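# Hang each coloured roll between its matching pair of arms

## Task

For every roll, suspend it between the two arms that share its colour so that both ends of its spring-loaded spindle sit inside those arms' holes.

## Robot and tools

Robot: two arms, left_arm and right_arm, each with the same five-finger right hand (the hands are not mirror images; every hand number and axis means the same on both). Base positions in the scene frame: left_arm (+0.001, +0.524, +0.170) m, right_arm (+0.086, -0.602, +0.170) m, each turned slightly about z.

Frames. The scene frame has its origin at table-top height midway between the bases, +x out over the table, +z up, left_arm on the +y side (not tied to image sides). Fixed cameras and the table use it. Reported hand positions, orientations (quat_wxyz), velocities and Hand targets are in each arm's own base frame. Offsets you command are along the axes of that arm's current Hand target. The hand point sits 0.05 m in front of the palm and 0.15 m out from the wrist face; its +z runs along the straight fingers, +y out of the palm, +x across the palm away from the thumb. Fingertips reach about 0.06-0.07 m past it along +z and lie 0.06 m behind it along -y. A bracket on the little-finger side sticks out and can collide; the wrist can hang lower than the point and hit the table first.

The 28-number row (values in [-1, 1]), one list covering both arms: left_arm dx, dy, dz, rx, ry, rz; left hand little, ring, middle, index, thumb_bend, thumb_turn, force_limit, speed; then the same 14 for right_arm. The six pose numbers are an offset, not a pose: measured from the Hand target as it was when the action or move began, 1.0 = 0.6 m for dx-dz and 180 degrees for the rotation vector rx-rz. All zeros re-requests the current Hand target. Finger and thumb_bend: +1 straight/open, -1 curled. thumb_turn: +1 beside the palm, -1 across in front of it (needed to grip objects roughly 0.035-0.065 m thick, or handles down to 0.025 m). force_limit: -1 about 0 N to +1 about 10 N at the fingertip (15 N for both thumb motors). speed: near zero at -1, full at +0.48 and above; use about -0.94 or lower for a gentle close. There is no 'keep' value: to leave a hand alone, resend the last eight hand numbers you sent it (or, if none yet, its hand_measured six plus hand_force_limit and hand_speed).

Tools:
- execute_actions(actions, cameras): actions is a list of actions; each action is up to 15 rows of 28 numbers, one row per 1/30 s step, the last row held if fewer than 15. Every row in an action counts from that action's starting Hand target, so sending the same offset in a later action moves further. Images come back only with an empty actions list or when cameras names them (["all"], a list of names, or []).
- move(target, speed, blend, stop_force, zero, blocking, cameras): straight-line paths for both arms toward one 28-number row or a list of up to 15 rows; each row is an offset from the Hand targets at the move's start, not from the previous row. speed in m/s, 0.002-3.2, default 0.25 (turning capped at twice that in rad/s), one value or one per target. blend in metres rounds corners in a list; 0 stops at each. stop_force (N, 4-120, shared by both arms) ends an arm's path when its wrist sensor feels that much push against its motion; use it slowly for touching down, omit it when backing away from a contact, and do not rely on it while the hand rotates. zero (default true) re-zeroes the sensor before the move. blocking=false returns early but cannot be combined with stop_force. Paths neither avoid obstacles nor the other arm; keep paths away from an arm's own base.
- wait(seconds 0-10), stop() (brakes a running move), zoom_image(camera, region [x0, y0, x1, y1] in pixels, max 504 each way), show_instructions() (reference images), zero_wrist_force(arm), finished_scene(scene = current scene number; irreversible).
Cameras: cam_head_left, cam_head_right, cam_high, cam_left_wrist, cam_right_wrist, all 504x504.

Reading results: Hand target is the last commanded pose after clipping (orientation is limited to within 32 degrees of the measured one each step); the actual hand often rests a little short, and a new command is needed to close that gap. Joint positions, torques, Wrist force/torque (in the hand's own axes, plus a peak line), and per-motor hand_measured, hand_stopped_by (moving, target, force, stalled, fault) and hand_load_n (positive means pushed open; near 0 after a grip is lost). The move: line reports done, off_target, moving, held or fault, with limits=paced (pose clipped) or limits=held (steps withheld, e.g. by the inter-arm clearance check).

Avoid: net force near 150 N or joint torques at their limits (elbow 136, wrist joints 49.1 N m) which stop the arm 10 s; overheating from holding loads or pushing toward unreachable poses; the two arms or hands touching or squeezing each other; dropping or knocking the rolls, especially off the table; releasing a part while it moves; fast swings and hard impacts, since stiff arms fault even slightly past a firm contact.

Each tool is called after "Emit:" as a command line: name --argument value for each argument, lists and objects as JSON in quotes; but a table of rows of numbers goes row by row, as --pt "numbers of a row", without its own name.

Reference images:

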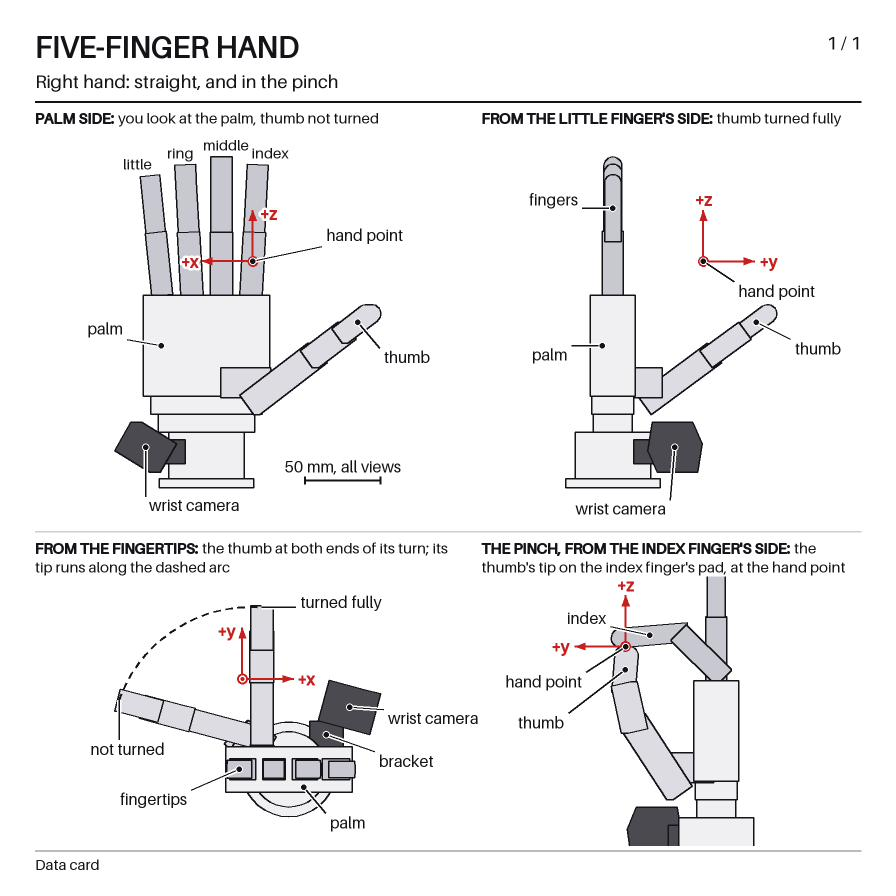

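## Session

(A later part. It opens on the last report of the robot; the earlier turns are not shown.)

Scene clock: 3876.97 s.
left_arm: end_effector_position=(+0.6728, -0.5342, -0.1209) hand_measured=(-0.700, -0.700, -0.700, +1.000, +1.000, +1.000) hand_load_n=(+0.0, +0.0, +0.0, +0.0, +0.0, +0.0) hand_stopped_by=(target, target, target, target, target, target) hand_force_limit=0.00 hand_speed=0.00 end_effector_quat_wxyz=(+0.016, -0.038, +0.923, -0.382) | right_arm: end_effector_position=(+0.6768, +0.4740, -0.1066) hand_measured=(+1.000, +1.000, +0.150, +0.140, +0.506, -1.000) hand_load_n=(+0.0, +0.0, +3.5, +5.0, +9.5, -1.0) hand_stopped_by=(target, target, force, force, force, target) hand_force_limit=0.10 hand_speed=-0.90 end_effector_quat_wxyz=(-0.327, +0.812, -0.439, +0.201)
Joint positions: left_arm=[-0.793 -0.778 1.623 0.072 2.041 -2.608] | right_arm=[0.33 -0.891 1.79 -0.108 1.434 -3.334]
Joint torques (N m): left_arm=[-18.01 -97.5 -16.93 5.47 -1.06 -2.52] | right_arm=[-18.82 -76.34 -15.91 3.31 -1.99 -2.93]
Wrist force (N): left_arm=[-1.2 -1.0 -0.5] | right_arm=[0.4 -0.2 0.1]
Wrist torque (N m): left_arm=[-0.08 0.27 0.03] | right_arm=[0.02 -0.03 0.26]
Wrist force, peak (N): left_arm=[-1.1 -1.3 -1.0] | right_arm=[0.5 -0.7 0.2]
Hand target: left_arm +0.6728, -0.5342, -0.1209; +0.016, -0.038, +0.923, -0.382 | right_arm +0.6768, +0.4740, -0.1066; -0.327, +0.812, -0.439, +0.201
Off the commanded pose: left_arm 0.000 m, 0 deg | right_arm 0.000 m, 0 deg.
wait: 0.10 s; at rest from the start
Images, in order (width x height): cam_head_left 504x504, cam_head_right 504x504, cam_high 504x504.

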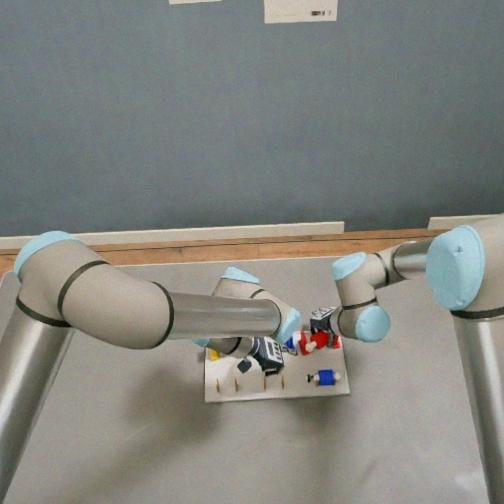

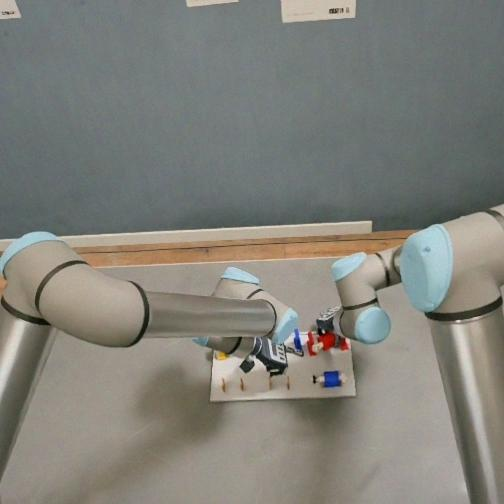

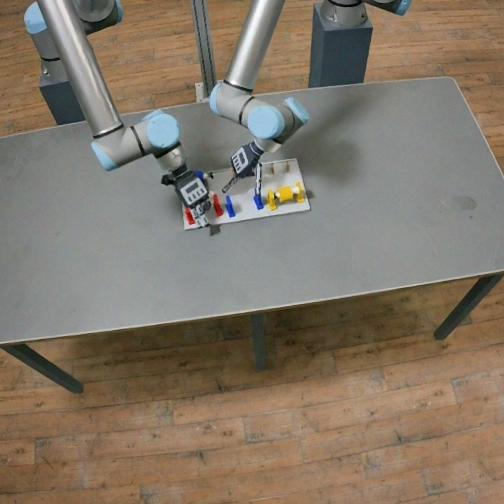

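Emit:
move --pt "0 -0.0471 -0.0471 0 0 0 -0.7 -0.7 -0.7 1 1 1 0 0 0 0 0 0 0 0 1 1 -0.1 -0.1 0.25 -1 0.1 -0.9" --pt "-0.07 -0.0828 -0.0115 0 0 0 -0.7 -0.7 -0.7 1 1 1 0 0 0 0 0 0 0 0 1 1 -0.1 -0.1 0.25 -1 0.1 -0.9" --speed 0.08

Emit:
move --target '[0,0.0294,0.0294,0,0,0,-0.7,-0.7,-0.7,1,1,1,0,0,0,0,0,0,0,0,1,1,-0.1,-0.1,0.25,-1,0.1,-0.9]' --speed 0.01 --stop_force 4 --cameras '["cam_high"]'

Emit:
zoom_image --camera "cam_high" --region '[200, 170, 240, 210]'

Scene clock: 3901.97 s.
left_arm: end_effector_position=(+0.7172, -0.5607, -0.0810) hand_measured=(-0.700, -0.700, -0.700, +1.000, +1.000, +1.000) hand_load_n=(+0.0, +0.0, +0.0, -0.5, +0.0, -0.5) hand_stopped_by=(target, target, target, target, target, target) hand_force_limit=0.00 hand_speed=0.00 end_effector_quat_wxyz=(+0.016, -0.038, +0.923, -0.382) | right_arm: end_effector_position=(+0.6768, +0.4740, -0.1066) hand_measured=(+1.000, +1.000, +0.150, +0.140, +0.506, -1.000) hand_load_n=(+0.0, +0.0, +3.5, +5.0, +9.5, -1.0) hand_stopped_by=(target, target, force, force, force, target) hand_force_limit=0.10 hand_speed=-0.90 end_effector_quat_wxyz=(-0.327, +0.812, -0.439, +0.201)
Joint positions: left_arm=[-0.776 -0.762 1.491 0.194 2.051 -2.593] | right_arm=[0.33 -0.891 1.79 -0.108 1.434 -3.334]
Joint torques (N m): left_arm=[-13.78 -100.68 -27.49 -0.96 -0.61 -2.43] | right_arm=[-18.31 -76.03 -15.93 3.63 -1.63 -3.14]
Wrist force (N): left_arm=[-1.2 -1.2 -0.4] | right_arm=[0.3 -0.2 0.0]
Wrist torque (N m): left_arm=[-0.13 0.25 0.00] | right_arm=[0.04 -0.02 0.25]
Wrist force, peak (N): left_arm=[-2.1 -1.3 0.1] | right_arm=[0.8 -0.4 0.0]
Hand target: left_arm +0.7172, -0.5609, -0.0809; +0.016, -0.038, +0.923, -0.382 | right_arm +0.6768, +0.4740, -0.1066; -0.327, +0.812, -0.439, +0.201
Off the commanded pose: left_arm 0.000 m, 0 deg | right_arm 0.000 m, 0 deg.
move: done

Scene clock: 3904.27 s.
left_arm: end_effector_position=(+0.7172, -0.5609, -0.0932) hand_measured=(-0.700, -0.700, -0.700, +1.000, +1.000, +1.000) hand_load_n=(+0.5, +0.0, +0.0, +0.5, +0.0, +0.0) hand_stopped_by=(target, target, target, target, target, target) hand_force_limit=0.00 hand_speed=0.00 end_effector_quat_wxyz=(+0.016, -0.038, +0.923, -0.382) | right_arm: end_effector_position=(+0.6768, +0.4740, -0.1066) hand_measured=(+1.000, +1.000, +0.150, +0.140, +0.506, -1.000) hand_load_n=(+0.0, +0.0, +3.5, +5.0, +9.5, -1.0) hand_stopped_by=(target, target, force, force, force, target) hand_force_limit=0.10 hand_speed=-0.90 end_effector_quat_wxyz=(-0.327, +0.812, -0.439, +0.201)
Joint positions: left_arm=[-0.776 -0.749 1.493 0.179 2.051 -2.593] | right_arm=[0.33 -0.891 1.79 -0.108 1.434 -3.334]
Joint torques (N m): left_arm=[-15.67 -99.51 -22.73 5.53 -1.72 -2.45] | right_arm=[-17.17 -76.72 -15.89 3.34 -1.67 -3.03]
Wrist force (N): left_arm=[-0.7 -3.9 -5.8] | right_arm=[0.6 -0.1 0.3]
Wrist torque (N m): left_arm=[0.43 0.29 0.06] | right_arm=[0.02 -0.08 0.27]
Wrist force, peak (N): left_arm=[0.4 -7.4 -13.6] | right_arm=[0.5 -0.7 0.3]
Hand target: left_arm +0.7172, -0.5609, -0.0932; +0.016, -0.038, +0.923, -0.382 (not the last commanded pose) | right_arm +0.6768, +0.4740, -0.1066; -0.327, +0.812, -0.439, +0.201
Off the commanded pose: left_arm 0.013 m, 0 deg | right_arm 0.000 m, 0 deg.
move: contact (left_arm)
Images, in order (width x height): cam_high 504x504.

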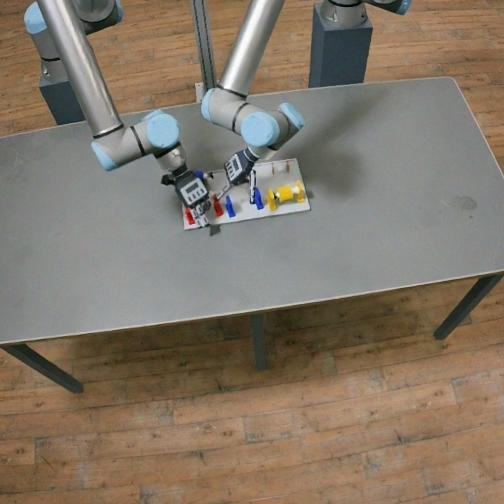

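Scaled by 12.600 from the camera's 504x504 image, which has a finer 720x720 frame.

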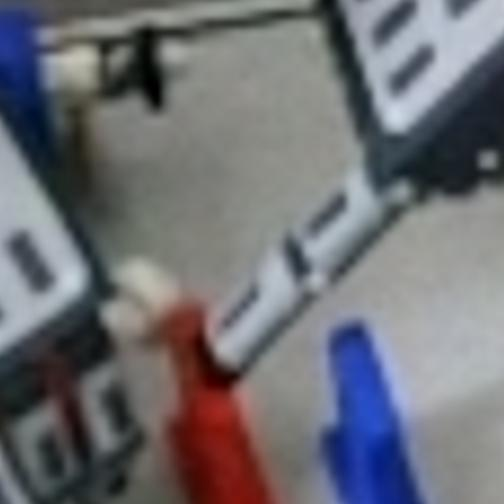

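Emit:
move --pt "0 -0.0235 -0.0236 0 0 0 -0.7 -0.7 -0.7 1 1 1 0 0 0 0 0 0 0 0 1 1 -0.1 -0.1 0.25 -1 0.1 -0.9" --pt "0.0702 0.0122 -0.059 0 0 0 -0.7 -0.7 -0.7 1 1 1 0 0 0 0 0 0 0 0 1 1 -0.1 -0.1 0.25 -1 0.1 -0.9" --pt "0.0702 0.0643 -0.0068 0 0 0 -0.7 -0.7 -0.7 1 1 1 0 0 0 0 0 0 0 0 1 1 -0.1 -0.1 0.25 -1 0.1 -0.9" --speed 0.06 --cameras '["cam_high"]'

Emit:
zoom_image --camera "cam_high" --region '[200, 170, 240, 210]'

Scene clock: 3931.57 s.
left_arm: end_effector_position=(+0.6727, -0.5343, -0.1178) hand_measured=(-0.700, -0.700, -0.700, +1.000, +1.000, +1.000) hand_load_n=(+0.0, +0.0, +0.0, +0.0, +0.0, +0.0) hand_stopped_by=(target, target, target, target, target, target) hand_force_limit=0.00 hand_speed=0.00 end_effector_quat_wxyz=(+0.016, -0.038, +0.923, -0.382) | right_arm: end_effector_position=(+0.6768, +0.4740, -0.1066) hand_measured=(+1.000, +1.000, +0.150, +0.140, +0.506, -1.000) hand_load_n=(+0.0, +0.0, +3.5, +5.0, +9.5, -1.0) hand_stopped_by=(target, target, force, force, force, target) hand_force_limit=0.10 hand_speed=-0.90 end_effector_quat_wxyz=(-0.327, +0.812, -0.439, +0.201)
Joint positions: left_arm=[-0.793 -0.782 1.623 0.075 2.041 -2.608] | right_arm=[0.33 -0.891 1.79 -0.108 1.434 -3.334]
Joint torques (N m): left_arm=[22.38 -98.21 -22.57 6.63 1.08 2.38] | right_arm=[-17.21 -77.66 -15.97 3.39 -1.78 -2.83]
Wrist force (N): left_arm=[-1.4 -0.8 -0.2] | right_arm=[0.5 -0.2 -0.1]
Wrist torque (N m): left_arm=[-0.07 0.29 0.15] | right_arm=[0.04 -0.05 0.27]
Wrist force, peak (N): left_arm=[-0.4 -4.3 -6.5] | right_arm=[0.7 -0.4 0.2]
Hand target: left_arm +0.6727, -0.5343, -0.1176; +0.016, -0.038, +0.923, -0.382 | right_arm +0.6768, +0.4740, -0.1066; -0.327, +0.812, -0.439, +0.201
Off the commanded pose: left_arm 0.000 m, 0 deg | right_arm 0.000 m, 0 deg.
move: done
Images, in order (width x height): cam_high 504x504.

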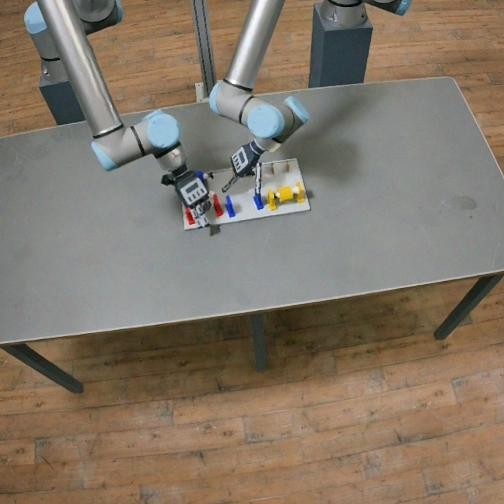

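Scaled by 12.600 from the camera's 504x504 image, which has a finer 720x720 frame.

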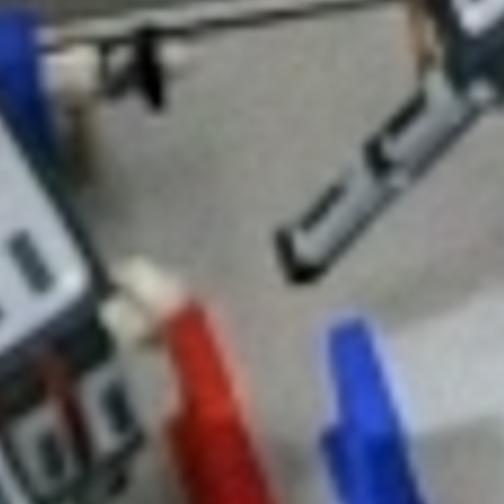

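Emit:
move --pt "0 0 -0.1333 0 0 0 -0.7 -0.7 -0.7 1 1 1 0 0 0 0 0 0 0 0 1 1 -0.1 -0.1 0.25 -1 0.1 -0.9" --pt "0.2016 -0.1495 -0.1342 0 0 0 -0.7 -0.7 -0.7 1 1 1 0 0 0 0 0 0 0 0 1 1 -0.1 -0.1 0.25 -1 0.1 -0.9" --pt "0.2016 -0.1495 -0.1342 0 0 0 1 1 1 1 1 1 0 0 0 0 0 0 0 0 1 1 -0.1 -0.1 0.25 -1 0.1 -0.9" --speed 0.12 --cameras '["cam_left_wrist"]'

Emit:
zoom_image --camera "cam_left_wrist" --region '[60, 130, 260, 330]'

Scene clock: 3968.47 s.
left_arm: end_effector_position=(+0.5527, -0.5508, +0.0027) hand_measured=(+1.000, +1.000, +1.000, +1.000, +1.000, +1.000) hand_load_n=(+0.0, +0.0, +0.0, +0.0, +0.0, +0.0) hand_stopped_by=(target, target, target, target, target, target) hand_force_limit=0.00 hand_speed=0.00 end_effector_quat_wxyz=(+0.016, -0.038, +0.923, -0.382) | right_arm: end_effector_position=(+0.6768, +0.4740, -0.1066) hand_measured=(+1.000, +1.000, +0.150, +0.140, +0.506, -1.000) hand_load_n=(+0.0, +0.0, +3.5, +5.0, +9.5, -1.0) hand_stopped_by=(target, target, force, force, force, target) hand_force_limit=0.10 hand_speed=-0.90 end_effector_quat_wxyz=(-0.327, +0.812, -0.439, +0.201)
Joint positions: left_arm=[-0.945 -1.042 1.81 0.094 1.945 -2.737] | right_arm=[0.33 -0.891 1.79 -0.108 1.434 -3.334]
Joint torques (N m): left_arm=[21.93 -55.5 -31.65 2.37 0.81 0.93] | right_arm=[-16.61 -77.19 -16.02 3.39 -1.64 -2.98]
Wrist force (N): left_arm=[-1.0 -0.9 -0.5] | right_arm=[0.5 -0.4 0.1]
Wrist torque (N m): left_arm=[-0.12 0.24 0.03] | right_arm=[0.00 -0.06 0.26]
Wrist force, peak (N): left_arm=[-1.4 -1.6 -1.7] | right_arm=[0.6 -0.5 -0.5]
Hand target: left_arm +0.5526, -0.5508, +0.0027; +0.016, -0.038, +0.923, -0.382 | right_arm +0.6768, +0.4740, -0.1066; -0.327, +0.812, -0.439, +0.201
Off the commanded pose: left_arm 0.000 m, 0 deg | right_arm 0.000 m, 0 deg.
move: done
camera_calibration:
cam_left_wrist: T_world_to_cam=[[-0.308604, 0.648296, -0.696043, 0.52683], [0.744206, 0.620291, 0.247783, -0.0774794], [0.592386, -0.441533, -0.67389, -0.451817], [0, 0, 0, 1]] pos_world=[0.487893, -0.492974, 0.0814193]
Images, in order (width x height): cam_left_wrist 504x504.

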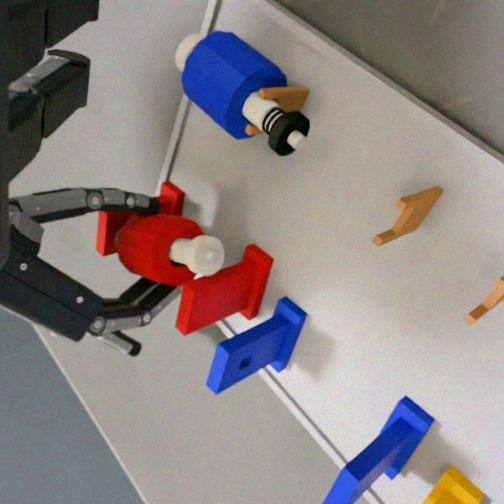

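Scaled by 2.520 from the camera's 504x504 image, which has a finer 720x720 frame.

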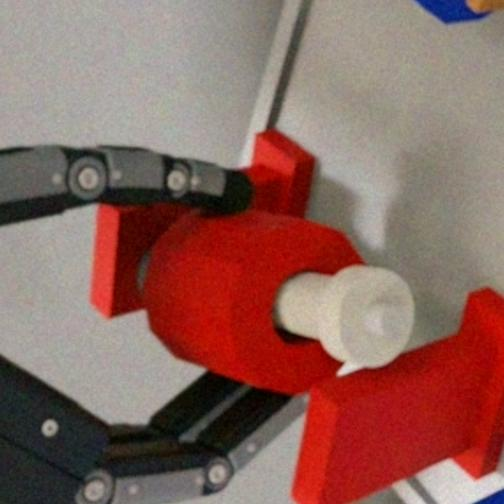

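Emit:
zoom_image --camera "cam_left_wrist" --region '[90, 200, 150, 260]'

Scaled by 8.400 from the camera's 504x504 image, which has a finer 720x720 frame.

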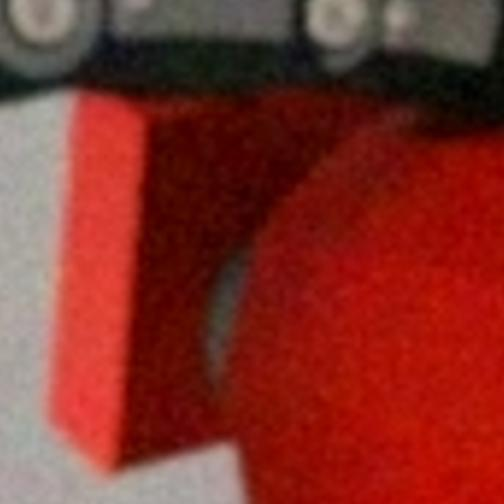

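Emit:
move --pt "0 0 0 0 0 0 1 1 1 1 1 1 0 0 -0.0083 0 0 0 0 0 1 1 -0.1 -0.1 0.25 -1 0.1 -0.9" --pt "0 0 0 0 0 0 1 1 1 1 1 1 0 0 -0.013 0.0108 -0.0045 0 0 0 1 1 -0.1 -0.1 0.25 -1 0.1 -0.9" --pt "0 0 0 0 0 0 1 1 1 1 1 1 0 0 0.0087 0.0115 -0.004 0 0 0 1 1 -0.1 -0.1 0.25 -1 0.1 -0.9" --speed 0.02 --cameras '["cam_left_wrist"]'

Emit:
zoom_image --camera "cam_left_wrist" --region '[60, 130, 260, 330]'

Emit:
zoom_image --camera "cam_left_wrist" --region '[90, 200, 150, 260]'

Scene clock: 4012.20 s.
left_arm: end_effector_position=(+0.5526, -0.5508, +0.0027) hand_measured=(+1.000, +1.000, +1.000, +1.000, +1.000, +1.000) hand_load_n=(+0.0, +0.0, +0.0, +0.0, +0.0, +0.0) hand_stopped_by=(target, target, target, target, target, target) hand_force_limit=0.00 hand_speed=0.00 end_effector_quat_wxyz=(+0.016, -0.038, +0.923, -0.382) | right_arm: end_effector_position=(+0.6742, +0.4659, -0.1096) hand_measured=(+1.000, +1.000, +0.150, +0.140, +0.506, -1.000) hand_load_n=(+0.0, -0.5, +3.5, +5.0, +9.5, -0.5) hand_stopped_by=(target, target, force, force, force, target) hand_force_limit=0.10 hand_speed=-0.90 end_effector_quat_wxyz=(-0.327, +0.812, -0.439, +0.201)
Joint positions: left_arm=[-0.945 -1.042 1.811 0.094 1.945 -2.737] | right_arm=[0.319 -0.894 1.805 -0.119 1.427 -3.342]
Joint torques (N m): left_arm=[23.29 -54.39 -22.37 4.58 0.27 -1.84] | right_arm=[18.49 -98.27 -15.43 3.49 0.9 0.4]
Wrist force (N): left_arm=[-0.7 -1.1 -0.1] | right_arm=[0.1 0.1 0.0]
Wrist torque (N m): left_arm=[-0.17 0.19 0.03] | right_arm=[0.09 -0.01 0.37]
Wrist force, peak (N): left_arm=[-1.5 -1.2 -1.0] | right_arm=[0.9 -0.3 0.4]
Hand target: left_arm +0.5526, -0.5508, +0.0027; +0.016, -0.038, +0.923, -0.382 | right_arm +0.6741, +0.4660, -0.1096; -0.327, +0.812, -0.439, +0.201
Off the commanded pose: left_arm 0.000 m, 0 deg | right_arm 0.000 m, 0 deg.
move: done
camera_calibration:
cam_left_wrist: T_world_to_cam=[[-0.308712, 0.648296, -0.695995, 0.526879], [0.744193, 0.62033, 0.247726, -0.0774491], [0.592346, -0.441479, -0.67396, -0.451765], [0, 0, 0, 1]] pos_world=[0.487892, -0.492974, 0.0814199]
Images, in order (width x height): cam_left_wrist 504x504.

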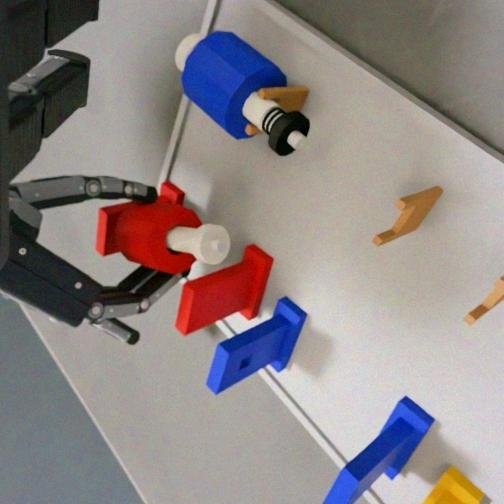

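Scaled by 2.520 from the camera's 504x504 image, which has a finer 720x720 frame.

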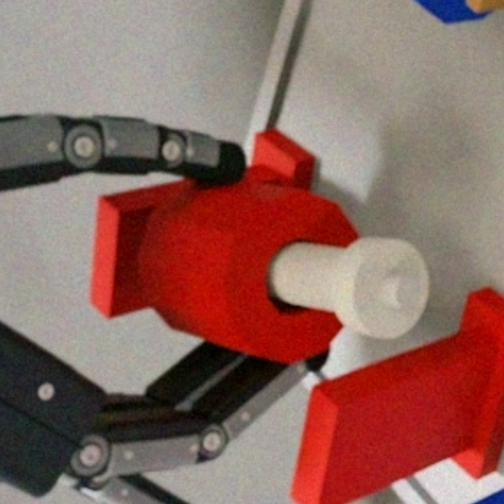

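Scaled by 8.400 from the camera's 504x504 image, which has a finer 720x720 frame.

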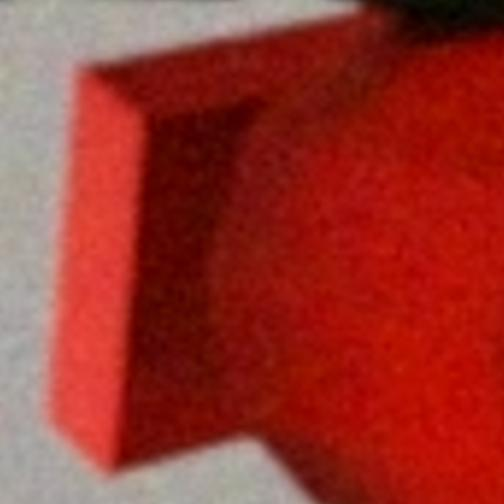

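Emit:
move --pt "0 0 0 0 0 0 -0.7 -0.7 -0.7 1 1 1 0 0 0 0 0 0 0 0 1 1 -0.1 -0.1 0.25 -1 0.1 -0.9" --pt "-0.1188 0.0917 -0.0147 0 0 0 -0.7 -0.7 -0.7 1 1 1 0 0 0 0 0 0 0 0 1 1 -0.1 -0.1 0.25 -1 0.1 -0.9" --pt "-0.1632 0.1422 0.1408 0 0 0 -0.7 -0.7 -0.7 1 1 1 0 0 0 0 0 0 0 0 1 1 -0.1 -0.1 0.25 -1 0.1 -0.9" --speed 0.1 --cameras '["cam_high"]'

Emit:
zoom_image --camera "cam_high" --region '[200, 170, 240, 210]'

Scene clock: 4039.00 s.
left_arm: end_effector_position=(+0.6503, -0.5422, -0.1173) hand_measured=(-0.700, -0.700, -0.700, +1.000, +1.000, +1.000) hand_load_n=(+0.0, +0.5, +0.0, +0.0, +0.0, -0.5) hand_stopped_by=(target, target, target, target, target, target) hand_force_limit=0.00 hand_speed=0.00 end_effector_quat_wxyz=(+0.016, -0.038, +0.923, -0.382) | right_arm: end_effector_position=(+0.6741, +0.4660, -0.1096) hand_measured=(+1.000, +1.000, +0.150, +0.140, +0.506, -1.000) hand_load_n=(+0.0, +0.0, +3.5, +5.5, +9.5, -1.0) hand_stopped_by=(target, target, force, force, force, target) hand_force_limit=0.10 hand_speed=-0.90 end_effector_quat_wxyz=(-0.327, +0.812, -0.439, +0.201)
Joint positions: left_arm=[-0.823 -0.802 1.66 0.045 2.022 -2.635] | right_arm=[0.32 -0.894 1.805 -0.119 1.427 -3.341]
Joint torques (N m): left_arm=[0.92 -100.13 -18.09 4.51 0.03 -0.14] | right_arm=[20.42 -96.16 -15.76 1.35 2.87 3.73]
Wrist force (N): left_arm=[-1.3 -0.9 -0.7] | right_arm=[0.2 -0.3 0.0]
Wrist torque (N m): left_arm=[-0.07 0.27 0.15] | right_arm=[0.01 -0.01 0.31]
Wrist force, peak (N): left_arm=[-1.1 -1.5 -1.4] | right_arm=[0.6 -0.8 0.4]
Hand target: left_arm +0.6502, -0.5421, -0.1173; +0.016, -0.038, +0.923, -0.382 | right_arm +0.6741, +0.4660, -0.1096; -0.327, +0.812, -0.439, +0.201
Off the commanded pose: left_arm 0.000 m, 0 deg | right_arm 0.000 m, 0 deg.
move: done
Images, in order (width x height): cam_high 504x504.

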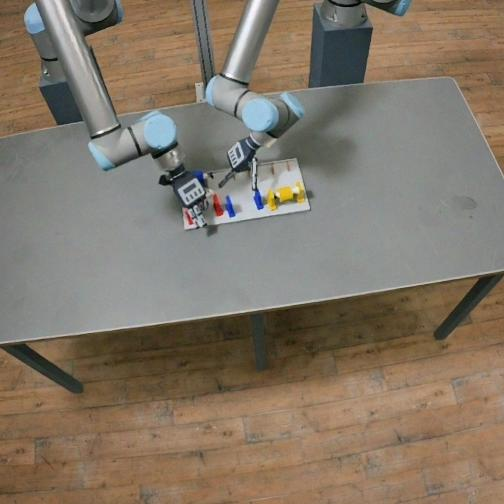

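Scaled by 12.600 from the camera's 504x504 image, which has a finer 720x720 frame.

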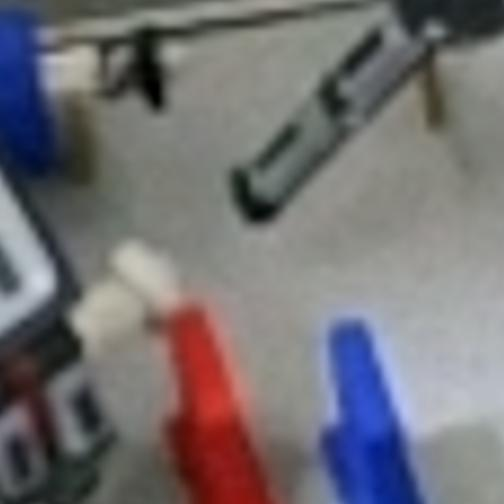

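Emit:
move --target '[-0.0223,-0.0317,0.0316,0,0,0,-0.7,-0.7,-0.7,1,1,1,0,0,0,0,0,0,0,0,1,1,-0.1,-0.1,0.25,-1,0.1,-0.9]' --speed 0.02 --stop_force 4 --cameras '["cam_high"]'

Emit:
zoom_image --camera "cam_high" --region '[200, 170, 240, 210]'

Scene clock: 4050.40 s.
left_arm: end_effector_position=(+0.6646, -0.5658, -0.1173) hand_measured=(-0.700, -0.700, -0.700, +1.000, +1.000, +1.000) hand_load_n=(+0.0, +0.0, +0.0, -2.5, +0.0, -0.5) hand_stopped_by=(target, target, target, target, target, target) hand_force_limit=0.00 hand_speed=0.00 end_effector_quat_wxyz=(+0.016, -0.038, +0.923, -0.382) | right_arm: end_effector_position=(+0.6741, +0.4660, -0.1096) hand_measured=(+1.000, +1.000, +0.150, +0.140, +0.506, -1.000) hand_load_n=(+0.0, +0.0, +4.0, +6.0, +9.0, +0.0) hand_stopped_by=(target, target, force, force, force, target) hand_force_limit=0.10 hand_speed=-0.90 end_effector_quat_wxyz=(-0.327, +0.812, -0.439, +0.201)
Joint positions: left_arm=[-0.831 -0.774 1.601 0.075 2.017 -2.642] | right_arm=[0.32 -0.894 1.805 -0.119 1.427 -3.341]
Joint torques (N m): left_arm=[20.55 -100.82 -30.19 -2.28 1.18 2.57] | right_arm=[15.26 -94.41 -17.88 1.26 0.89 3.65]
Wrist force (N): left_arm=[0.3 1.0 -3.8] | right_arm=[-0.6 0.4 2.1]
Wrist torque (N m): left_arm=[0.01 0.34 0.23] | right_arm=[0.03 -0.04 0.33]
Wrist force, peak (N): left_arm=[1.1 1.8 -4.8] | right_arm=[1.4 1.4 2.6]
Hand target: left_arm +0.6646, -0.5658, -0.1173; +0.016, -0.038, +0.923, -0.382 (not the last commanded pose) | right_arm +0.6741, +0.4660, -0.1096; -0.327, +0.812, -0.439, +0.201
Off the commanded pose: left_arm 0.002 m, 0 deg | right_arm 0.000 m, 0 deg.
move: contact (left_arm)
Images, in order (width x height): cam_high 504x504.

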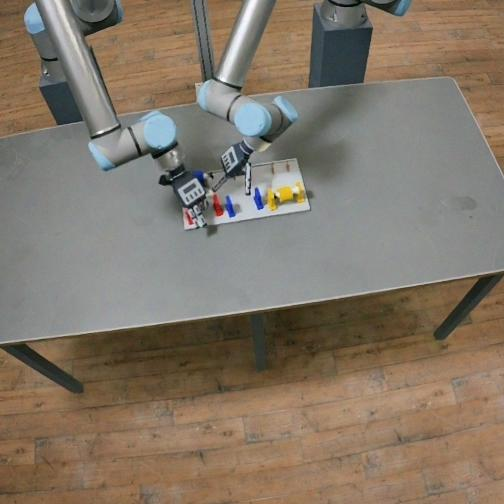

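Scaled by 12.600 from the camera's 504x504 image, which has a finer 720x720 frame.

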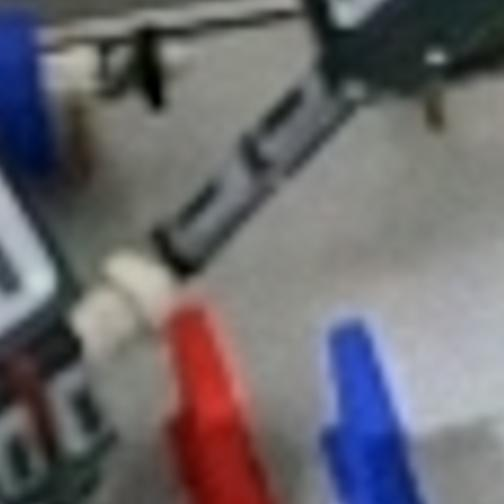

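Emit:
move --target '[-0.003,-0.0042,0.0042,0,0,0,-0.7,-0.7,-0.7,1,1,1,0,0,0,0,0,0,0,0,1,1,-0.1,-0.1,0.25,-1,0.1,-0.9]' --speed 0.01 --cameras '["cam_high","cam_right_wrist"]'

Emit:
zoom_image --camera "cam_high" --region '[200, 170, 240, 210]'

Scene clock: 4058.30 s.
left_arm: end_effector_position=(+0.6668, -0.5692, -0.1173) hand_measured=(-0.700, -0.700, -0.700, +1.000, +1.000, +1.000) hand_load_n=(+0.0, +0.0, +0.0, -5.5, +0.0, -0.5) hand_stopped_by=(target, target, target, target, target, target) hand_force_limit=0.00 hand_speed=0.00 end_effector_quat_wxyz=(+0.016, -0.038, +0.923, -0.382) | right_arm: end_effector_position=(+0.6741, +0.4660, -0.1096) hand_measured=(+1.000, +1.000, +0.150, +0.140, +0.506, -1.000) hand_load_n=(+0.0, +0.0, +4.0, +5.5, +9.0, -1.5) hand_stopped_by=(target, target, force, force, force, target) hand_force_limit=0.10 hand_speed=-0.90 end_effector_quat_wxyz=(-0.327, +0.812, -0.439, +0.201)
Joint positions: left_arm=[-0.832 -0.77 1.592 0.079 2.017 -2.642] | right_arm=[0.32 -0.894 1.805 -0.119 1.427 -3.341]
Joint torques (N m): left_arm=[-18.09 -81.84 -25.79 2.07 -1.81 -2.41] | right_arm=[9.23 -92.19 -23.93 1.46 0.1 3.78]
Wrist force (N): left_arm=[1.6 2.6 -6.0] | right_arm=[1.3 1.2 2.6]
Wrist torque (N m): left_arm=[0.02 0.37 0.30] | right_arm=[0.06 -0.03 0.31]
Wrist force, peak (N): left_arm=[1.6 3.1 -6.1] | right_arm=[1.7 1.2 3.2]
Hand target: left_arm +0.6667, -0.5692, -0.1173; +0.016, -0.038, +0.923, -0.382 | right_arm +0.6741, +0.4660, -0.1096; -0.327, +0.812, -0.439, +0.201
Off the commanded pose: left_arm 0.000 m, 0 deg | right_arm 0.000 m, 0 deg.
move: done
camera_calibration:
cam_right_wrist: T_world_to_cam=[[-0.438891, -0.582855, -0.683853, 0.494594], [-0.894749, 0.353336, 0.27309, 0.453855], [0.0824579, 0.731733, -0.676585, -0.359839], [0, 0, 0, 1]] pos_world=[0.652831, 0.391219, -0.0291759]
Images, in order (width x height): cam_high 504x504, cam_right_wrist 504x504.

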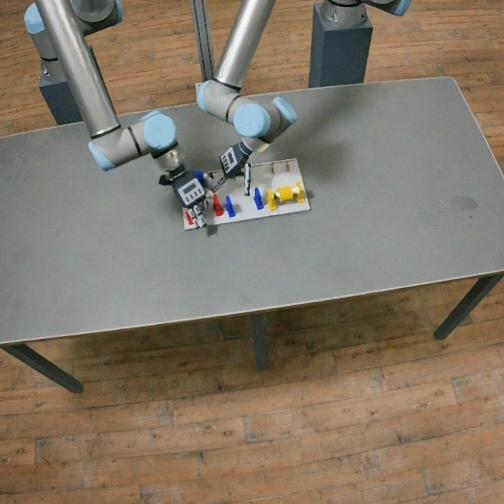

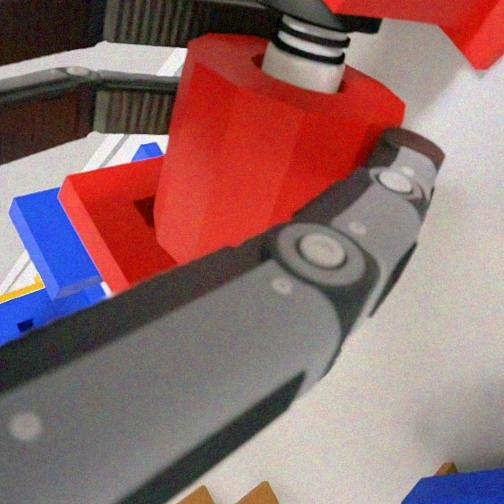

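Scaled by 12.600 from the camera's 504x504 image, which has a finer 720x720 frame.

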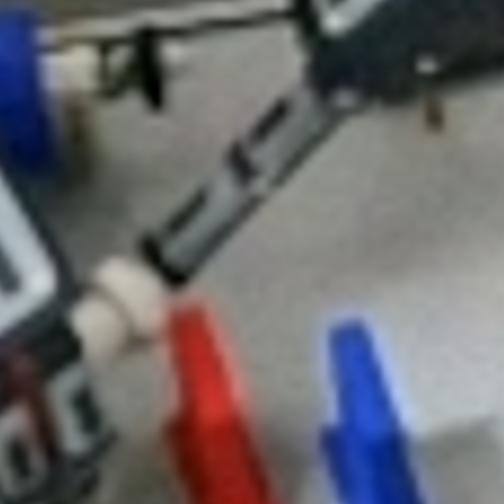

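Emit:
zoom_image --camera "cam_right_wrist" --region '[240, 0, 504, 130]'

Scaled by 1.909 from the camera's 504x504 image, which has a finer 720x720 frame.

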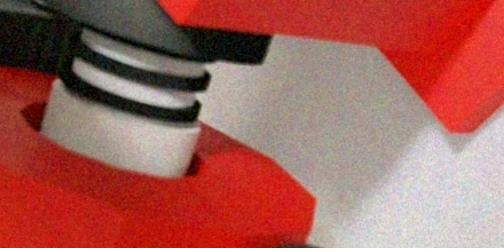

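Emit:
move --target '[0,0,0,0,0,0,-0.7,-0.7,-0.7,1,1,1,0,0,-0.0001,0.0024,0.0023,0,0,0,1,1,-0.1,-0.1,0.25,-1,0.1,-0.9]' --speed 0.01

Emit:
move --target '[0,0,0,0,0,0,-0.7,-0.7,-0.7,1,1,1,0,0,-0.0001,0.0024,0.0023,0,0,0,1,1,-0.1,-0.1,0.25,-1,0.1,-0.9]' --speed 0.01 --cameras '["cam_right_wrist"]'

Emit:
zoom_image --camera "cam_right_wrist" --region '[240, 0, 504, 130]'

Scene clock: 4090.40 s.
left_arm: end_effector_position=(+0.6667, -0.5692, -0.1173) hand_measured=(-0.700, -0.700, -0.700, +1.000, +1.000, +1.000) hand_load_n=(+0.0, +0.0, +0.5, -6.0, +0.0, +0.0) hand_stopped_by=(target, target, target, target, target, target) hand_force_limit=0.00 hand_speed=0.00 end_effector_quat_wxyz=(+0.016, -0.038, +0.923, -0.382) | right_arm: end_effector_position=(+0.6741, +0.4660, -0.1116) hand_measured=(+1.000, +1.000, +0.150, +0.140, +0.506, -1.000) hand_load_n=(+0.0, +0.0, +3.5, +5.0, +9.5, -1.0) hand_stopped_by=(target, target, force, force, force, target) hand_force_limit=0.10 hand_speed=-0.90 end_effector_quat_wxyz=(-0.327, +0.812, -0.439, +0.201)
Joint positions: left_arm=[-0.832 -0.77 1.592 0.079 2.017 -2.642] | right_arm=[0.32 -0.891 1.805 -0.122 1.427 -3.341]
Joint torques (N m): left_arm=[-18.45 -93.04 -21.04 -2.32 -0.14 2.09] | right_arm=[-10.05 -82.21 -15.11 0.77 -0.47 2.12]
Wrist force (N): left_arm=[0.9 3.4 -4.1] | right_arm=[0.0 -0.1 0.0]
Wrist torque (N m): left_arm=[-0.08 0.32 0.27] | right_arm=[0.07 0.00 0.32]
Wrist force, peak (N): left_arm=[1.7 2.6 -6.6] | right_arm=[1.4 1.6 3.3]
Hand target: left_arm +0.6667, -0.5692, -0.1173; +0.016, -0.038, +0.923, -0.382 | right_arm +0.6741, +0.4660, -0.1116; -0.327, +0.812, -0.439, +0.201
Off the commanded pose: left_arm 0.000 m, 0 deg | right_arm 0.000 m, 0 deg.
move: done

Scene clock: 4091.10 s.
left_arm: end_effector_position=(+0.6667, -0.5692, -0.1173) hand_measured=(-0.700, -0.700, -0.700, +1.000, +1.000, +1.000) hand_load_n=(+0.0, +0.0, +0.0, -5.5, +0.0, +0.0) hand_stopped_by=(target, target, target, target, target, target) hand_force_limit=0.00 hand_speed=0.00 end_effector_quat_wxyz=(+0.016, -0.038, +0.923, -0.382) | right_arm: end_effector_position=(+0.6741, +0.4660, -0.1136) hand_measured=(+1.000, +1.000, +0.150, +0.140, +0.506, -1.000) hand_load_n=(+0.0, +0.0, +4.0, +5.5, +9.0, -1.0) hand_stopped_by=(target, target, force, force, force, target) hand_force_limit=0.10 hand_speed=-0.90 end_effector_quat_wxyz=(-0.327, +0.812, -0.439, +0.201)
Joint positions: left_arm=[-0.832 -0.77 1.592 0.079 2.017 -2.642] | right_arm=[0.32 -0.888 1.805 -0.125 1.427 -3.341]
Joint torques (N m): left_arm=[-18.03 -94.88 -21.87 -2.24 -0.02 2.33] | right_arm=[-19.9 -82.65 -14.18 1 -0.67 -1.78]
Wrist force (N): left_arm=[0.9 2.7 -4.2] | right_arm=[0.3 -1.4 0.1]
Wrist torque (N m): left_arm=[-0.09 0.35 0.26] | right_arm=[-0.02 -0.07 0.30]
Wrist force, peak (N): left_arm=[0.8 2.7 -4.8] | right_arm=[0.3 -1.4 0.1]
Hand target: left_arm +0.6667, -0.5692, -0.1173; +0.016, -0.038, +0.923, -0.382 | right_arm +0.6741, +0.4660, -0.1136; -0.327, +0.812, -0.439, +0.201
Off the commanded pose: left_arm 0.000 m, 0 deg | right_arm 0.000 m, 0 deg.
move: done
camera_calibration:
cam_right_wrist: T_world_to_cam=[[-0.438939, -0.582785, -0.683882, 0.491803], [-0.894725, 0.353352, 0.273149, 0.454963], [0.0824639, 0.731782, -0.676532, -0.362494], [0, 0, 0, 1]] pos_world=[0.652831, 0.39112, -0.033176]
Images, in order (width x height): cam_right_wrist 504x504.

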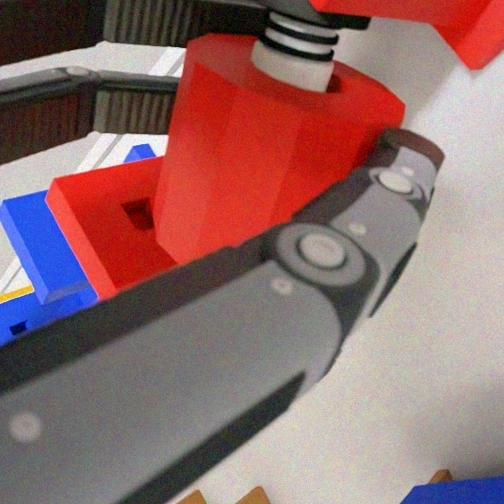

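Scaled by 1.909 from the camera's 504x504 image, which has a finer 720x720 frame.

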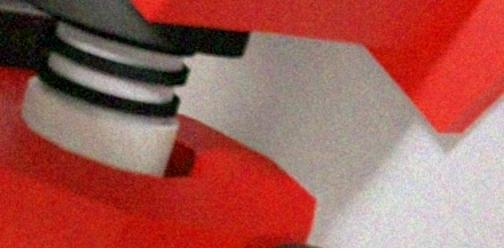

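Emit:
move --target '[0,0,0,0,0,0,-0.7,-0.7,-0.7,1,1,1,0,0,-0.0001,0.0024,0.0023,0,0,0,1,1,-0.1,-0.1,0.25,-1,0.1,-0.9]' --speed 0.01

Emit:
move --target '[0,0,0,0,0,0,-0.7,-0.7,-0.7,1,1,1,0,0,-0.0001,0.0024,0.0023,0,0,0,1,1,-0.1,-0.1,0.25,-1,0.1,-0.9]' --speed 0.01 --cameras '["cam_right_wrist","cam_high"]'

Emit:
zoom_image --camera "cam_right_wrist" --region '[240, 0, 504, 130]'

Scene clock: 4099.03 s.
left_arm: end_effector_position=(+0.6667, -0.5692, -0.1173) hand_measured=(-0.700, -0.700, -0.700, +1.000, +1.000, +1.000) hand_load_n=(+0.0, +0.0, +0.0, -6.5, -0.5, +0.0) hand_stopped_by=(target, target, target, target, target, target) hand_force_limit=0.00 hand_speed=0.00 end_effector_quat_wxyz=(+0.016, -0.038, +0.923, -0.382) | right_arm: end_effector_position=(+0.6741, +0.4659, -0.1156) hand_measured=(+1.000, +1.000, +0.150, +0.140, +0.506, -1.000) hand_load_n=(+0.0, +0.0, +4.0, +4.5, +7.0, -1.0) hand_stopped_by=(target, target, force, force, force, target) hand_force_limit=0.10 hand_speed=-0.90 end_effector_quat_wxyz=(-0.327, +0.812, -0.439, +0.201)
Joint positions: left_arm=[-0.832 -0.77 1.592 0.079 2.017 -2.642] | right_arm=[0.32 -0.886 1.805 -0.128 1.427 -3.341]
Joint torques (N m): left_arm=[-16.76 -94.87 -23.01 -2.28 0.06 1.83] | right_arm=[-18.55 -79.42 -13.47 1.65 -0.43 -2.97]
Wrist force (N): left_arm=[1.8 3.8 -4.0] | right_arm=[0.8 -2.9 -0.7]
Wrist torque (N m): left_arm=[-0.10 0.32 0.32] | right_arm=[0.03 -0.04 0.29]
Wrist force, peak (N): left_arm=[1.7 3.9 -4.1] | right_arm=[1.1 -3.0 -1.0]
Hand target: left_arm +0.6667, -0.5692, -0.1173; +0.016, -0.038, +0.923, -0.382 | right_arm +0.6740, +0.4659, -0.1156; -0.327, +0.812, -0.439, +0.201
Off the commanded pose: left_arm 0.000 m, 0 deg | right_arm 0.000 m, 0 deg.
move: done

Scene clock: 4099.73 s.
left_arm: end_effector_position=(+0.6667, -0.5692, -0.1173) hand_measured=(-0.700, -0.700, -0.700, +1.000, +1.000, +1.000) hand_load_n=(+0.0, +0.5, +0.0, -6.0, +0.0, +0.0) hand_stopped_by=(target, target, target, target, target, target) hand_force_limit=0.00 hand_speed=0.00 end_effector_quat_wxyz=(+0.016, -0.038, +0.923, -0.382) | right_arm: end_effector_position=(+0.6740, +0.4659, -0.1177) hand_measured=(+1.000, +1.000, +0.150, +0.140, +0.504, -1.000) hand_load_n=(+0.0, +0.0, +1.0, +1.0, +1.5, +0.0) hand_stopped_by=(target, target, force, force, force, target) hand_force_limit=0.10 hand_speed=-0.90 end_effector_quat_wxyz=(-0.327, +0.812, -0.439, +0.201)
Joint positions: left_arm=[-0.832 -0.77 1.592 0.079 2.017 -2.642] | right_arm=[0.32 -0.883 1.806 -0.13 1.427 -3.342]
Joint torques (N m): left_arm=[-16.03 -94.15 -22.83 -2.09 -0.14 2.06] | right_arm=[-19.25 -82.93 -15.23 1.01 -1.14 -2.78]
Wrist force (N): left_arm=[0.8 2.7 -4.0] | right_arm=[0.3 -1.5 -0.3]
Wrist torque (N m): left_arm=[-0.17 0.37 0.24] | right_arm=[0.00 -0.06 0.32]
Wrist force, peak (N): left_arm=[1.4 3.5 -4.5] | right_arm=[0.8 -3.3 -0.7]
Hand target: left_arm +0.6667, -0.5692, -0.1173; +0.016, -0.038, +0.923, -0.382 | right_arm +0.6740, +0.4659, -0.1176; -0.327, +0.812, -0.439, +0.201
Off the commanded pose: left_arm 0.000 m, 0 deg | right_arm 0.000 m, 0 deg.
move: done
camera_calibration:
cam_right_wrist: T_world_to_cam=[[-0.438891, -0.582855, -0.683853, 0.488963], [-0.894749, 0.353336, 0.27309, 0.456021], [0.0824579, 0.731733, -0.676585, -0.365097], [0, 0, 0, 1]] pos_world=[0.652731, 0.391019, -0.0371759]
Images, in order (width x height): cam_high 504x504, cam_right_wrist 504x504.

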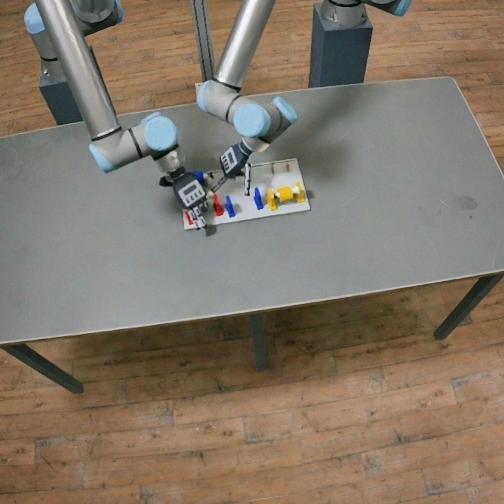

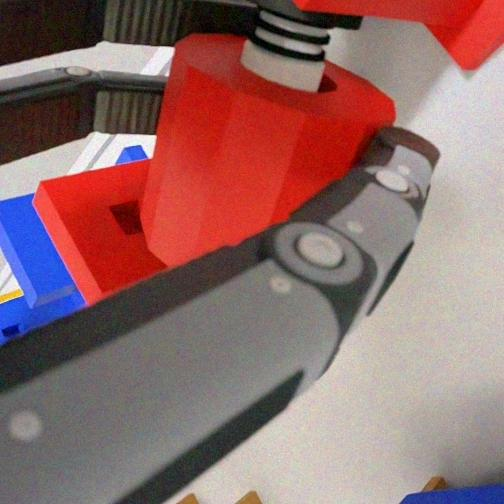

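Scaled by 1.909 from the camera's 504x504 image, which has a finer 720x720 frame.

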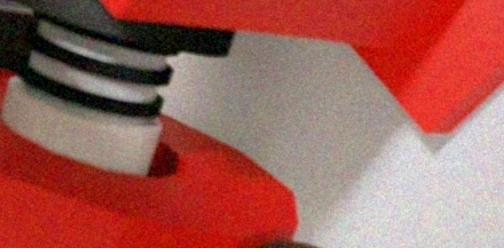

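Emit:
move --target '[0.0117,0.0167,-0.0167,0,0,0,-0.7,-0.7,-0.7,1,1,1,0,0,0,0,0,0,0,0,1,1,-0.1,-0.1,0.25,-1,0.1,-0.9]' --speed 0.03 --cameras '["cam_right_wrist","cam_high"]'

Emit:
zoom_image --camera "cam_right_wrist" --region '[240, 0, 504, 130]'

Emit:
zoom_image --camera "cam_high" --region '[200, 170, 240, 210]'

Scene clock: 4125.50 s.
left_arm: end_effector_position=(+0.6585, -0.5556, -0.1172) hand_measured=(-0.700, -0.700, -0.700, +1.000, +1.000, +1.000) hand_load_n=(+0.0, +0.0, +0.0, +0.0, +0.0, +0.0) hand_stopped_by=(target, target, target, target, target, target) hand_force_limit=0.00 hand_speed=0.00 end_effector_quat_wxyz=(+0.016, -0.038, +0.923, -0.382) | right_arm: end_effector_position=(+0.6740, +0.4659, -0.1176) hand_measured=(+1.000, +1.000, +0.150, +0.140, +0.502, -1.000) hand_load_n=(+0.0, +0.0, +0.0, +1.0, +1.5, +0.0) hand_stopped_by=(target, target, force, force, force, target) hand_force_limit=0.10 hand_speed=-0.90 end_effector_quat_wxyz=(-0.327, +0.812, -0.439, +0.201)
Joint positions: left_arm=[-0.827 -0.786 1.627 0.062 2.019 -2.639] | right_arm=[0.32 -0.883 1.806 -0.13 1.427 -3.342]
Joint torques (N m): left_arm=[10.96 -75.16 -31.53 3.85 0.41 0.95] | right_arm=[-18.61 -95.66 -28.68 2.66 -1.03 -2.89]
Wrist force (N): left_arm=[-1.4 -1.0 -0.7] | right_arm=[0.5 -0.3 -0.2]
Wrist torque (N m): left_arm=[-0.10 0.29 0.02] | right_arm=[0.04 -0.08 0.35]
Wrist force, peak (N): left_arm=[0.8 3.4 -4.6] | right_arm=[0.6 -1.9 -0.4]
Hand target: left_arm +0.6585, -0.5557, -0.1173; +0.016, -0.038, +0.923, -0.382 | right_arm +0.6740, +0.4659, -0.1176; -0.327, +0.812, -0.439, +0.201
Off the commanded pose: left_arm 0.000 m, 0 deg | right_arm 0.000 m, 0 deg.
move: done
camera_calibration:
cam_right_wrist: T_world_to_cam=[[-0.438891, -0.582855, -0.683853, 0.488963], [-0.894749, 0.353336, 0.27309, 0.456021], [0.0824579, 0.731733, -0.676585, -0.365097], [0, 0, 0, 1]] pos_world=[0.652731, 0.391019, -0.0371759]
Images, in order (width x height): cam_high 504x504, cam_right_wrist 504x504.

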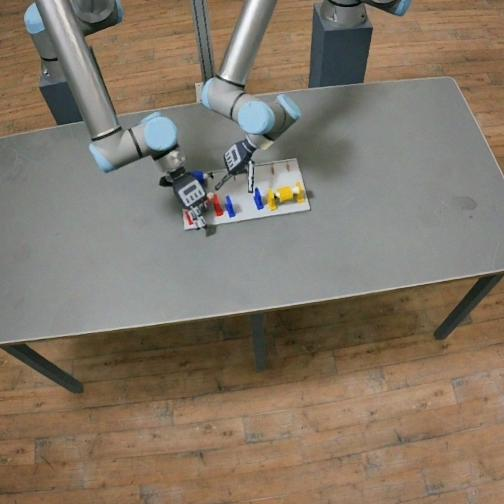

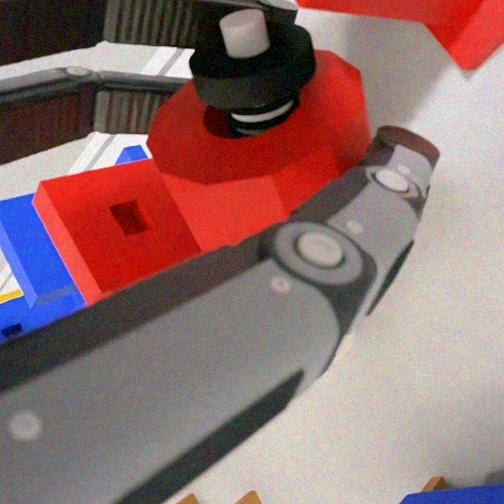

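Scaled by 1.909 from the camera's 504x504 image, which has a finer 720x720 frame.

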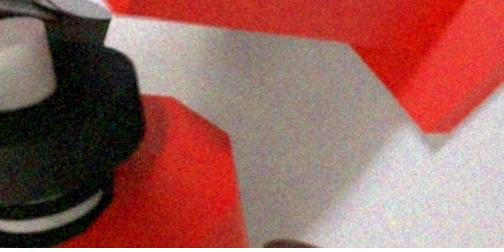

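Scaled by 12.600 from the camera's 504x504 image, which has a finer 720x720 frame.

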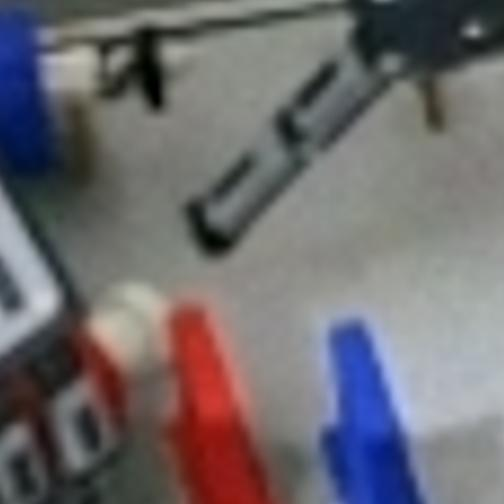

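Emit:
move --target '[0,0,-0.03,0,0,0,-0.7,-0.7,-0.7,1,1,1,0,0,0,0,0,0,0,0,1,1,-0.2,-0.2,0.15,-1,0.0,-0.9]' --speed 0.03 --cameras '["cam_right_wrist","cam_left_wrist"]'

Scene clock: 4132.33 s.
left_arm: end_effector_position=(+0.6575, -0.5428, -0.1045) hand_measured=(-0.700, -0.700, -0.700, +1.000, +1.000, +1.000) hand_load_n=(+0.0, +0.0, +0.0, +0.0, +0.0, +0.0) hand_stopped_by=(target, target, target, target, target, target) hand_force_limit=0.00 hand_speed=0.00 end_effector_quat_wxyz=(+0.016, -0.038, +0.923, -0.382) | right_arm: end_effector_position=(+0.6740, +0.4659, -0.1176) hand_measured=(+1.000, +1.000, +0.096, +0.122, +0.498, -1.000) hand_load_n=(+0.0, +0.0, +4.5, +2.0, +7.5, +0.5) hand_stopped_by=(target, target, force, force, force, target) hand_force_limit=0.00 hand_speed=-0.90 end_effector_quat_wxyz=(-0.327, +0.812, -0.439, +0.201)
Joint positions: left_arm=[-0.816 -0.81 1.644 0.073 2.026 -2.629] | right_arm=[0.32 -0.883 1.806 -0.13 1.427 -3.342]
Joint torques (N m): left_arm=[-7.77 -66.62 -30.75 1.74 -0.36 -0.66] | right_arm=[-15.76 -95.21 -33.2 3 -0.91 -2.62]
Wrist force (N): left_arm=[-0.9 -0.9 -1.1] | right_arm=[0.5 -1.0 0.1]
Wrist torque (N m): left_arm=[-0.04 0.22 0.05] | right_arm=[-0.07 -0.08 0.33]
Wrist force, peak (N): left_arm=[-1.8 -0.9 -0.5] | right_arm=[0.7 -0.9 -0.3]
Hand target: left_arm +0.6575, -0.5430, -0.1046; +0.016, -0.038, +0.923, -0.382 | right_arm +0.6740, +0.4659, -0.1176; -0.327, +0.812, -0.439, +0.201
Off the commanded pose: left_arm 0.000 m, 0 deg | right_arm 0.000 m, 0 deg.
move: done
camera_calibration:
cam_left_wrist: T_world_to_cam=[[-0.308704, 0.648367, -0.695933, 0.479536], [0.744227, 0.620277, 0.247755, -0.133917], [0.592307, -0.441449, -0.674014, -0.582456], [0, 0, 0, 1]] pos_world=[0.592692, -0.484974, -0.0256797]
cam_right_wrist: T_world_to_cam=[[-0.438831, -0.582879, -0.683871, 0.488932], [-0.894778, 0.353296, 0.273045, 0.456055], [0.082457, 0.731733, -0.676585, -0.365097], [0, 0, 0, 1]] pos_world=[0.652731, 0.39102, -0.0371757]
Images, in order (width x height): cam_left_wrist 504x504, cam_right_wrist 504x504.

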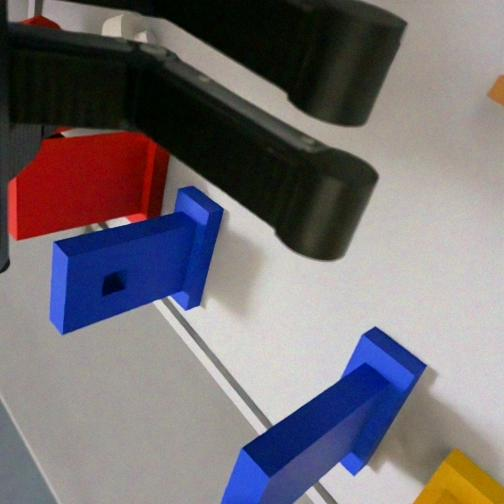

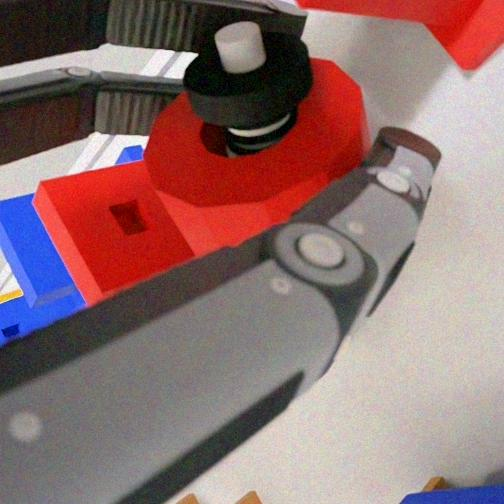

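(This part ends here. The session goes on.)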